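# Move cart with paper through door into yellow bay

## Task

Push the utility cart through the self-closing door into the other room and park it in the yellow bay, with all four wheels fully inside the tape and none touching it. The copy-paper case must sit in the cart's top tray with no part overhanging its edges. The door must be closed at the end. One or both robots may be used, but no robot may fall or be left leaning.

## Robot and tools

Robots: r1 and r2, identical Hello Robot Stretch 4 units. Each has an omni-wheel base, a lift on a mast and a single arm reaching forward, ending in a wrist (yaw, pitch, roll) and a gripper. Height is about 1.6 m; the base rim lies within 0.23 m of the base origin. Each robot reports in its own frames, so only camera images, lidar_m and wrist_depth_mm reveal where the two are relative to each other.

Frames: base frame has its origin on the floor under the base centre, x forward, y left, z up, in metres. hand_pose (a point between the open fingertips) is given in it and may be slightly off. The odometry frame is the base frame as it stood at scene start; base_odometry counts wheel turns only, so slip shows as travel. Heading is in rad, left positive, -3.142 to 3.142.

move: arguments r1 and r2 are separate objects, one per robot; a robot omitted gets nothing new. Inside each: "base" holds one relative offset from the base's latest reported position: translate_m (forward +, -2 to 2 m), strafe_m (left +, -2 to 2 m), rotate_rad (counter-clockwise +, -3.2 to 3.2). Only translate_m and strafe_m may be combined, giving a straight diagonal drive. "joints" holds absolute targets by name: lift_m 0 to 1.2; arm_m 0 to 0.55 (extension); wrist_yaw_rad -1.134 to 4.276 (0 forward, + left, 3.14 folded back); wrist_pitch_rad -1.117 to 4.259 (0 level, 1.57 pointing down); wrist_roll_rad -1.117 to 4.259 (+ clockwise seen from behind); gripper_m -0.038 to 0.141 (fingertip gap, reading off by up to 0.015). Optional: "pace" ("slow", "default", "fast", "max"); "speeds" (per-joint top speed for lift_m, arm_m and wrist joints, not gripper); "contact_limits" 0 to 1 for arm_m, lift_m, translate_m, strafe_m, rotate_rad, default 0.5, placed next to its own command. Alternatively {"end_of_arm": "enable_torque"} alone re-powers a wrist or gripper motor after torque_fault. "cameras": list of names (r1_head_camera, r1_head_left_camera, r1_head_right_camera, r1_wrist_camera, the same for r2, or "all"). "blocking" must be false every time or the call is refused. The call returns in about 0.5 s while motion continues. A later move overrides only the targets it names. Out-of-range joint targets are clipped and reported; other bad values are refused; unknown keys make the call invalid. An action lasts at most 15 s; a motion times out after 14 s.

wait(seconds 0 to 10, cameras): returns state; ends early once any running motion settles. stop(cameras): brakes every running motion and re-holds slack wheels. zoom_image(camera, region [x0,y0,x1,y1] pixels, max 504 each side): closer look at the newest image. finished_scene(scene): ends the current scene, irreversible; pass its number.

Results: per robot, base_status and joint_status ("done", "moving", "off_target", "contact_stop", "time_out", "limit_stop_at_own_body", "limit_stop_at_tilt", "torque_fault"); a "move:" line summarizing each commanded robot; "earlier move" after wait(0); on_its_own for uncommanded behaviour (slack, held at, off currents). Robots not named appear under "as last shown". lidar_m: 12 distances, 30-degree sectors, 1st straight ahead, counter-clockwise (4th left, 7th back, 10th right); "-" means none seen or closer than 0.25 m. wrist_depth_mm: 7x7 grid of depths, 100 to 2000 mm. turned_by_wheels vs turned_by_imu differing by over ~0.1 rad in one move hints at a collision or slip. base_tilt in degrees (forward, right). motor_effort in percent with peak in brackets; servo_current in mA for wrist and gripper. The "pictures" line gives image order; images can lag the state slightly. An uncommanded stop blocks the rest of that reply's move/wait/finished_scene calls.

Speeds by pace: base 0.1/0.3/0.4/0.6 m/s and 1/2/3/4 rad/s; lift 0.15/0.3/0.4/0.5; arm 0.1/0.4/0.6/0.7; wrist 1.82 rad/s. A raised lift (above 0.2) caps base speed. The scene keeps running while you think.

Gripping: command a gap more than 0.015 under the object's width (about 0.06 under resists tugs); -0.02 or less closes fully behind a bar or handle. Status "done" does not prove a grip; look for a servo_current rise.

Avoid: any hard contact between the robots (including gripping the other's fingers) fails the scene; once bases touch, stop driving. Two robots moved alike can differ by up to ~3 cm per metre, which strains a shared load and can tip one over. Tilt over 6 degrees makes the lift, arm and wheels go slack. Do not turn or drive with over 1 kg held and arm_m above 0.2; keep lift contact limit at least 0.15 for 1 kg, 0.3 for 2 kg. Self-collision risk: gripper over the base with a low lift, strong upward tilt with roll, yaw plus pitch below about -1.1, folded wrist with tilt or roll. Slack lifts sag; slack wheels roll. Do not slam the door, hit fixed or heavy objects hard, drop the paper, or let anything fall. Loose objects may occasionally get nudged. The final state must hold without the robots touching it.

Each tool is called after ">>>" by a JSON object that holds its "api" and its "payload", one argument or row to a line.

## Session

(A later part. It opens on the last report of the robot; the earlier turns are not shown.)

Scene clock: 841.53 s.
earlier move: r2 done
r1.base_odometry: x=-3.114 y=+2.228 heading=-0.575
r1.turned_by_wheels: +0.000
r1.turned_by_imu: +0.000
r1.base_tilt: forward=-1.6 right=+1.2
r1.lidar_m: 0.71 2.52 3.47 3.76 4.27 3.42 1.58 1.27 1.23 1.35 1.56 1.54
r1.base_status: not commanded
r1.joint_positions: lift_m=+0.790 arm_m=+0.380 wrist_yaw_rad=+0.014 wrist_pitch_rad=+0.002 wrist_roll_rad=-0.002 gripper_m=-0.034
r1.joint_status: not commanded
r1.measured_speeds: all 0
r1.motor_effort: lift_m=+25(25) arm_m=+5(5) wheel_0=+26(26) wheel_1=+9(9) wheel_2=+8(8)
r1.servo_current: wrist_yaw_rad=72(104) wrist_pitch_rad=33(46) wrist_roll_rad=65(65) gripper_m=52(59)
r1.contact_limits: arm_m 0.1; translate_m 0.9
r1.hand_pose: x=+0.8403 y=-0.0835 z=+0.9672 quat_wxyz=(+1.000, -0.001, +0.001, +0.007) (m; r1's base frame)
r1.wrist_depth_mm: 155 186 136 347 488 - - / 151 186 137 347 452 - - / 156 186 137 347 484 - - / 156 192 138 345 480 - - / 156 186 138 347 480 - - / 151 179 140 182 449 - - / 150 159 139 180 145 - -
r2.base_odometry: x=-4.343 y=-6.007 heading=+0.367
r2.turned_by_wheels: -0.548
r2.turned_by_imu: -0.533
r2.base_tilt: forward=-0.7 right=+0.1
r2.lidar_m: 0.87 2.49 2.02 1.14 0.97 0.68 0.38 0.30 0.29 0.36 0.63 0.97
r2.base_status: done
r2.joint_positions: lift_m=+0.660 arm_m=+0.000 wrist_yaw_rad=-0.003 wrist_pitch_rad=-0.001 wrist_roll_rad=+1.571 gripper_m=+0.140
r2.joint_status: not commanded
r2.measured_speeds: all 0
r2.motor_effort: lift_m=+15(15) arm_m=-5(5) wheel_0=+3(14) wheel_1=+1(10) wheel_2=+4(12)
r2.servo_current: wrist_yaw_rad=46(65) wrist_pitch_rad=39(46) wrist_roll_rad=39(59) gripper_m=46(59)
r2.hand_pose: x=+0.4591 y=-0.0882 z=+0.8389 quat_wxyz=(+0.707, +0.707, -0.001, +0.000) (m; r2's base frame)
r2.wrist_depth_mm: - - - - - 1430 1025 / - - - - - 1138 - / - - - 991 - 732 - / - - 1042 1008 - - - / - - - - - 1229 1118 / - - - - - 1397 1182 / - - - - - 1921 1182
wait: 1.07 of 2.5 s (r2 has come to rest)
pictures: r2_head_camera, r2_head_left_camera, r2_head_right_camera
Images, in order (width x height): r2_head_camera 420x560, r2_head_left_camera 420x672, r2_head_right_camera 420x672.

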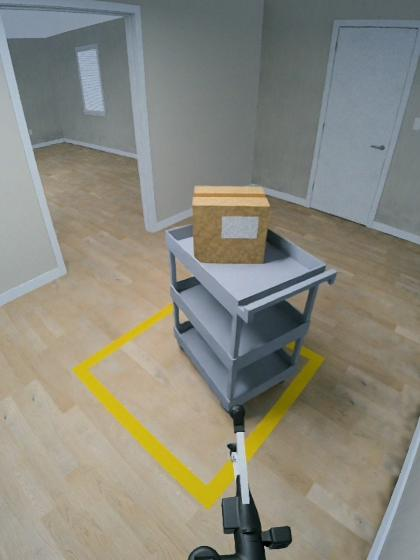

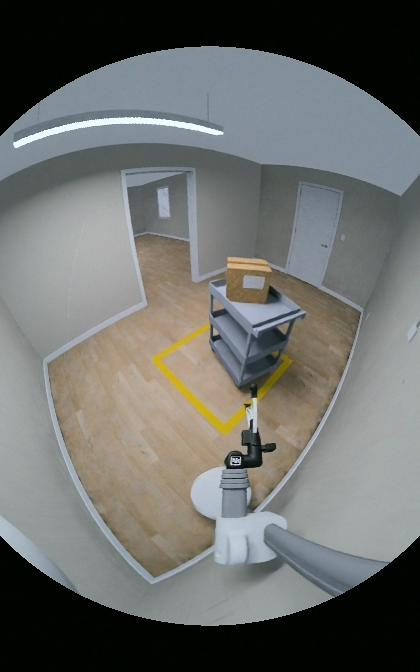

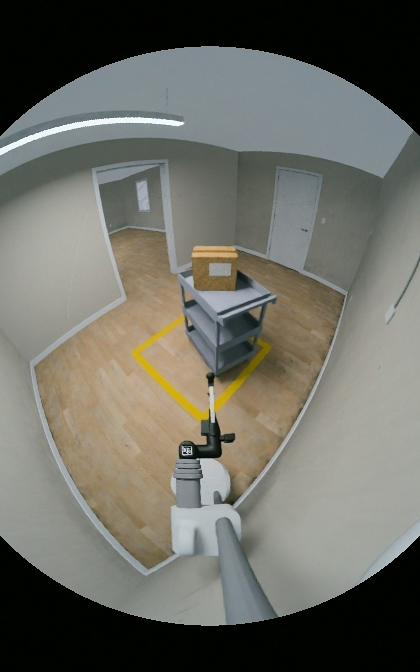

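>>> {"api": "zoom_image", "payload": {
  "camera": "r2_head_camera",
  "region": [150, 290, 340, 450]
}}

>>> {"api": "zoom_image", "payload": {
  "camera": "r2_head_right_camera",
  "region": [120, 270, 290, 430]
}}

Scaled by 2.653 from the camera's 420x560 image, which has a finer 1200x1600 frame.

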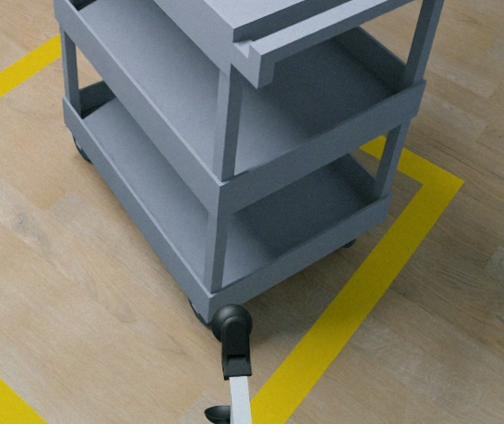

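Scaled by 2.965 from the camera's 420x672 image, which has a finer 600x960 frame.

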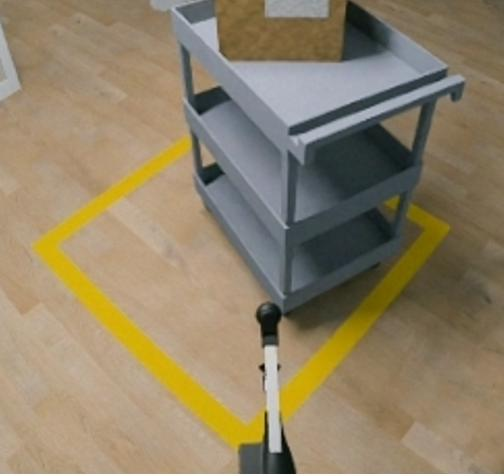

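>>> {"api": "move", "payload": {
  "blocking": false,
  "r1": {"joints":{"gripper_m":0.14}}
}}

>>> {"api": "wait", "payload": {
  "seconds": 3
}}

>>> {"api": "move", "payload": {
  "blocking": false,
  "r1": {"joints":{"arm_m":0.0}}
}}

>>> {"api": "wait", "payload": {
  "seconds": 3
}}

>>> {"api": "wait", "payload": {
  "seconds": 8,
  "cameras": ["r1_head_left_camera","r2_head_camera"]
}}

>>> {"api": "zoom_image", "payload": {
  "camera": "r2_head_camera",
  "region": [150, 180, 340, 450]
}}

Scene clock: 864.87 s.
move: r1 moving
r1.base_odometry: x=-3.114 y=+2.228 heading=-0.575
r1.turned_by_wheels: +0.000
r1.turned_by_imu: +0.000
r1.base_tilt: forward=-1.6 right=+1.2
r1.lidar_m: 0.72 2.53 3.48 3.79 4.29 3.45 1.61 1.25 1.24 1.35 1.58 1.55
r1.base_status: not commanded
r1.joint_positions: lift_m=+0.790 arm_m=+0.380 wrist_yaw_rad=+0.014 wrist_pitch_rad=+0.002 wrist_roll_rad=-0.002 gripper_m=-0.009
r1.joint_status: gripper_m moving
r1.measured_speeds: all 0
r1.motor_effort: lift_m=+25(25) arm_m=+5(5) wheel_0=+26(26) wheel_1=+9(9) wheel_2=+8(8)
r1.servo_current: wrist_yaw_rad=78(98) wrist_pitch_rad=39(46) wrist_roll_rad=52(52) gripper_m=65(72)
r1.contact_limits: arm_m 0.1; translate_m 0.9
r1.hand_pose: x=+0.8403 y=-0.0835 z=+0.9672 quat_wxyz=(+1.000, -0.001, +0.001, +0.007) (m; r1's base frame)
r1.wrist_depth_mm: 160 191 138 355 496 - - / 156 192 142 357 492 - - / 161 198 142 355 492 - - / 156 192 142 353 459 - - / 156 191 143 353 488 - - / 156 180 142 194 179 - - / 156 171 140 319 152 - -
r2: as last shown
r2.turned_by_wheels: +0.000
r2.turned_by_imu: +0.001
r2.base_tilt: forward=-0.7 right=+0.0
r2.lidar_m: 0.87 2.50 2.00 1.14 0.98 0.69 0.38 0.30 0.29 0.37 0.60 0.95
r2.motor_effort: lift_m=+14(15) arm_m=-5(5) wheel_0=+3(3) wheel_1=+1(2) wheel_2=+4(4)
r2.servo_current: wrist_yaw_rad=52(52) wrist_pitch_rad=46(46) wrist_roll_rad=46(52) gripper_m=52(52)
r2.wrist_depth_mm: - - - - - 1537 1025 / - - - - - 1118 - / - - - 1008 - 741 - / - - 1042 1008 - - - / - - - - - 1255 1098 / - - - - - 1397 1160 / - - - - - 1808 1160
pictures: none

Scene clock: 866.90 s.
earlier move: r1 done
r1.base_odometry: x=-3.114 y=+2.228 heading=-0.576
r1.turned_by_wheels: +0.000
r1.turned_by_imu: +0.000
r1.base_tilt: forward=-1.6 right=+1.2
r1.lidar_m: 0.76 2.52 3.47 3.76 4.26 3.41 1.62 1.26 1.22 1.31 1.58 1.53
r1.base_status: not commanded
r1.joint_positions: lift_m=+0.790 arm_m=+0.380 wrist_yaw_rad=+0.014 wrist_pitch_rad=+0.002 wrist_roll_rad=-0.002 gripper_m=+0.140
r1.joint_status: all done
r1.measured_speeds: all 0
r1.motor_effort: lift_m=+24(25) arm_m=+5(5) wheel_0=+24(26) wheel_1=+10(10) wheel_2=+8(8)
r1.servo_current: wrist_yaw_rad=78(98) wrist_pitch_rad=39(46) wrist_roll_rad=59(72) gripper_m=39(85)
r1.contact_limits: arm_m 0.1; translate_m 0.9
r1.hand_pose: x=+0.8403 y=-0.0835 z=+0.9672 quat_wxyz=(+1.000, -0.001, +0.001, +0.007) (m; r1's base frame)
r1.wrist_depth_mm: 201 162 300 399 521 - - / 202 163 309 397 517 - - / 197 163 309 397 521 - - / 198 163 309 397 521 - - / 197 166 312 397 521 - - / 191 167 307 379 211 195 - / 190 166 147 153 - - -
r2.base_odometry: x=-4.343 y=-6.007 heading=+0.367
r2.turned_by_wheels: +0.000
r2.turned_by_imu: +0.000
r2.base_tilt: forward=-0.7 right=+0.1
r2.lidar_m: 0.87 2.48 2.04 1.14 0.98 0.67 0.39 0.29 0.29 0.36 0.64 0.94
r2.base_status: not commanded
r2.joint_positions: lift_m=+0.660 arm_m=+0.000 wrist_yaw_rad=-0.003 wrist_pitch_rad=-0.001 wrist_roll_rad=+1.571 gripper_m=+0.140
r2.joint_status: not commanded
r2.measured_speeds: all 0
r2.motor_effort: lift_m=+15(15) arm_m=-5(5) wheel_0=+2(3) wheel_1=+1(2) wheel_2=+4(4)
r2.servo_current: wrist_yaw_rad=39(59) wrist_pitch_rad=46(46) wrist_roll_rad=52(59) gripper_m=52(59)
r2.hand_pose: x=+0.4591 y=-0.0882 z=+0.8389 quat_wxyz=(+0.707, +0.707, -0.001, +0.000) (m; r2's base frame)
r2.wrist_depth_mm: - - - - - 1499 1042 / - - - - - 1118 - / - - - 1008 - 732 - / - - 1008 1008 - - - / - - - - - 1281 1118 / - - - - - 1397 1160 / - - - - - 1808 1182
wait: 2.03 of 3 s (r1 has come to rest)
pictures: none

Scene clock: 867.40 s.
move: r1 moving
r1.base_odometry: x=-3.114 y=+2.228 heading=-0.577
r1.turned_by_wheels: -0.002
r1.turned_by_imu: -0.002
r1.base_tilt: forward=-1.6 right=+1.3
r1.lidar_m: 0.76 2.51 3.48 3.73 4.29 3.46 1.61 1.25 1.25 1.31 1.58 1.54
r1.base_status: not commanded
r1.joint_positions: lift_m=+0.790 arm_m=+0.329 wrist_yaw_rad=+0.013 wrist_pitch_rad=+0.002 wrist_roll_rad=-0.002 gripper_m=+0.140
r1.joint_status: arm_m moving
r1.measured_speeds: translate_m=-0.003 strafe_m=-0.001 rotate_rad=-0.023 lift_m=+0.000 arm_m=-0.196 wrist_yaw_rad=-0.022 wrist_pitch_rad=+0.000 wrist_roll_rad=+0.000
r1.motor_effort: lift_m=+25(25) arm_m=-4(8) wheel_0=+14(24) wheel_1=+6(10) wheel_2=+7(10)
r1.servo_current: wrist_yaw_rad=85(91) wrist_pitch_rad=46(46) wrist_roll_rad=39(72) gripper_m=39(46)
r1.contact_limits: translate_m 0.9
r1.hand_pose: x=+0.7897 y=-0.0837 z=+0.9672 quat_wxyz=(+1.000, -0.001, +0.001, +0.006) (m; r1's base frame)
r1.wrist_depth_mm: 233 212 364 477 - - - / 228 215 351 473 - - - / 234 262 366 473 - - - / 234 254 366 473 - - - / 234 254 347 473 - - - / 227 193 347 473 183 195 - / 231 211 213 145 - - -
r2: as last shown
r2.lidar_m: 0.88 2.51 2.03 1.15 0.95 0.68 0.38 0.31 0.30 0.36 0.63 0.94
r2.motor_effort: lift_m=+15(15) arm_m=-5(5) wheel_0=+2(3) wheel_1=+1(1) wheel_2=+4(4)
r2.servo_current: wrist_yaw_rad=46(59) wrist_pitch_rad=46(46) wrist_roll_rad=46(59) gripper_m=52(59)
r2.wrist_depth_mm: - - - - - 1537 1025 / - - - - - 1118 - / - - - 1008 - 732 - / - - 1008 1008 - - - / - - - - - 1255 1118 / - - - - - 1397 1205 / - - - - - 1808 1160
pictures: none

Scene clock: 869.13 s.
earlier move: r1 done
r1.base_odometry: x=-3.114 y=+2.228 heading=-0.578
r1.turned_by_wheels: -0.001
r1.turned_by_imu: -0.001
r1.base_tilt: forward=-1.6 right=+1.2
r1.lidar_m: 1.23 1.11 3.49 3.75 4.28 3.43 1.65 1.25 1.23 1.35 1.56 1.53
r1.base_status: not commanded
r1.joint_positions: lift_m=+0.790 arm_m=+0.000 wrist_yaw_rad=+0.003 wrist_pitch_rad=+0.002 wrist_roll_rad=-0.002 gripper_m=+0.140
r1.joint_status: all done
r1.measured_speeds: all 0
r1.motor_effort: lift_m=+24(25) arm_m=-5(8) wheel_0=+3(24) wheel_1=+2(10) wheel_2=+0(10)
r1.servo_current: wrist_yaw_rad=46(91) wrist_pitch_rad=46(52) wrist_roll_rad=39(72) gripper_m=46(52)
r1.contact_limits: translate_m 0.9
r1.hand_pose: x=+0.4596 y=-0.0867 z=+0.9672 quat_wxyz=(+1.000, -0.001, +0.001, +0.001) (m; r1's base frame)
r1.wrist_depth_mm: - - - - - - - / - - - - - - - / - - - - - - - / - 831 - - - - - / - 820 - - - - - / - 194 - - 187 194 - / - - - 136 - - -
r2.base_odometry: x=-4.343 y=-6.007 heading=+0.367
r2.turned_by_wheels: +0.000
r2.turned_by_imu: +0.000
r2.base_tilt: forward=-0.7 right=+0.0
r2.lidar_m: 0.89 2.46 2.02 1.17 0.96 0.69 0.37 0.31 0.29 0.37 0.64 0.94
r2.base_status: not commanded
r2.joint_positions: lift_m=+0.660 arm_m=+0.000 wrist_yaw_rad=-0.003 wrist_pitch_rad=-0.001 wrist_roll_rad=+1.571 gripper_m=+0.140
r2.joint_status: not commanded
r2.measured_speeds: all 0
r2.motor_effort: lift_m=+14(15) arm_m=-5(5) wheel_0=+2(3) wheel_1=+1(2) wheel_2=+4(4)
r2.servo_current: wrist_yaw_rad=59(59) wrist_pitch_rad=39(52) wrist_roll_rad=39(59) gripper_m=52(59)
r2.hand_pose: x=+0.4591 y=-0.0882 z=+0.8389 quat_wxyz=(+0.707, +0.707, -0.001, +0.000) (m; r2's base frame)
r2.wrist_depth_mm: - - - - - 1576 1025 / - - - - - 1138 - / - - - 1008 - 741 - / - - 1025 1008 - - - / - - - - - 1281 1118 / - - - - - 1397 1160 / - - - - - 1863 1182
wait: 1.73 of 3 s (r1 has come to rest)
pictures: none

Scene clock: 877.13 s.
r1.base_odometry: x=-3.114 y=+2.228 heading=-0.578
r1.turned_by_wheels: +0.000
r1.turned_by_imu: -0.001
r1.base_tilt: forward=-1.6 right=+1.3
r1.lidar_m: 1.68 2.49 3.49 3.77 4.28 3.46 1.62 1.26 1.22 1.35 1.56 1.55
r1.base_status: not commanded
r1.joint_positions: lift_m=+0.790 arm_m=+0.000 wrist_yaw_rad=+0.003 wrist_pitch_rad=+0.002 wrist_roll_rad=-0.002 gripper_m=+0.140
r1.joint_status: all done
r1.measured_speeds: all 0
r1.motor_effort: lift_m=+24(25) arm_m=-5(8) wheel_0=+4(24) wheel_1=+2(10) wheel_2=+0(10)
r1.servo_current: wrist_yaw_rad=39(91) wrist_pitch_rad=39(52) wrist_roll_rad=39(72) gripper_m=39(52)
r1.contact_limits: translate_m 0.9
r1.hand_pose: x=+0.4596 y=-0.0867 z=+0.9672 quat_wxyz=(+1.000, -0.001, +0.001, +0.001) (m; r1's base frame)
r1.wrist_depth_mm: - - - - - - - / - - - - - - - / - - - - - - - / - - - - - - - / - - - - - - - / - 209 175 - 187 194 - / - - - 136 - - -
r2.base_odometry: x=-4.343 y=-6.007 heading=+0.367
r2.turned_by_wheels: +0.000
r2.turned_by_imu: +0.001
r2.base_tilt: forward=-0.7 right=+0.0
r2.lidar_m: 0.88 2.49 2.02 1.15 0.97 0.65 0.38 0.30 0.30 0.36 0.64 0.95
r2.base_status: not commanded
r2.joint_positions: lift_m=+0.660 arm_m=+0.000 wrist_yaw_rad=-0.003 wrist_pitch_rad=-0.001 wrist_roll_rad=+1.571 gripper_m=+0.140
r2.joint_status: not commanded
r2.measured_speeds: all 0
r2.motor_effort: lift_m=+15(15) arm_m=-5(5) wheel_0=+2(3) wheel_1=+1(2) wheel_2=+3(4)
r2.servo_current: wrist_yaw_rad=52(59) wrist_pitch_rad=39(52) wrist_roll_rad=39(59) gripper_m=46(59)
r2.hand_pose: x=+0.4591 y=-0.0882 z=+0.8389 quat_wxyz=(+0.707, +0.707, -0.001, +0.000) (m; r2's base frame)
r2.wrist_depth_mm: - - - - - 1537 1025 / - - - - - 1138 - / - - - 991 - 723 - / - - 1025 1025 - - - / - - - - - 1255 1098 / - - - - - 1397 1182 / - - - - - 1808 1182
wait: 8.00 s; at rest by 0.27 s
pictures: r1_head_left_camera, r2_head_camera
Images, in order (width x height): r1_head_left_camera 420x672, r2_head_camera 420x560.

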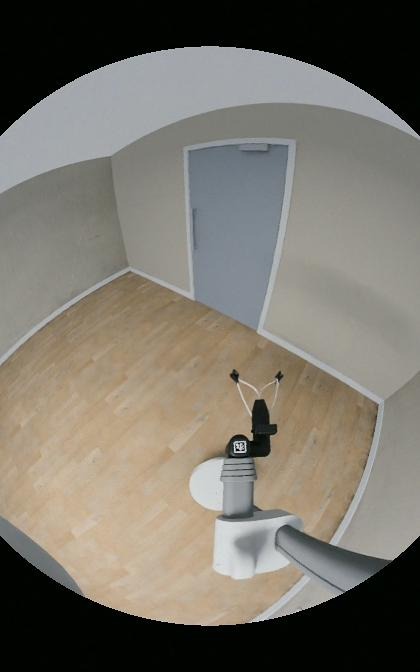

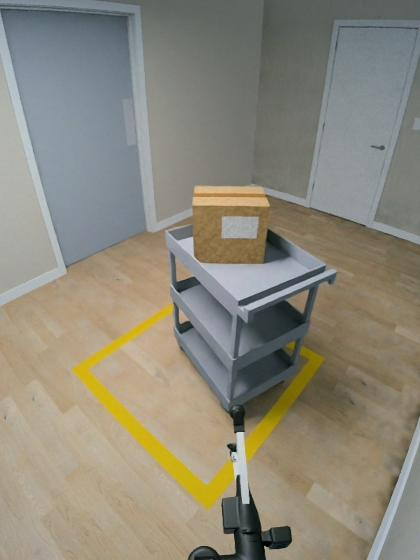

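Scaled by 1.867 from the camera's 420x560 image, which has a finer 1200x1600 frame.

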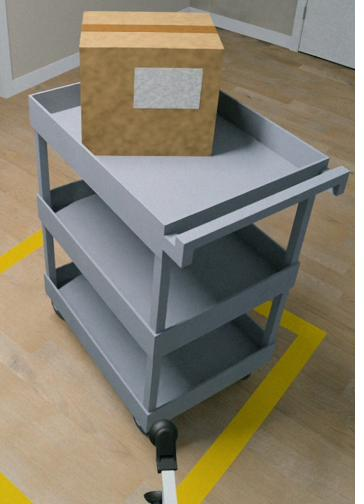

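>>> {"api": "finished_scene", "payload": {
  "scene": 1
}}

The scene is finished: the task was done.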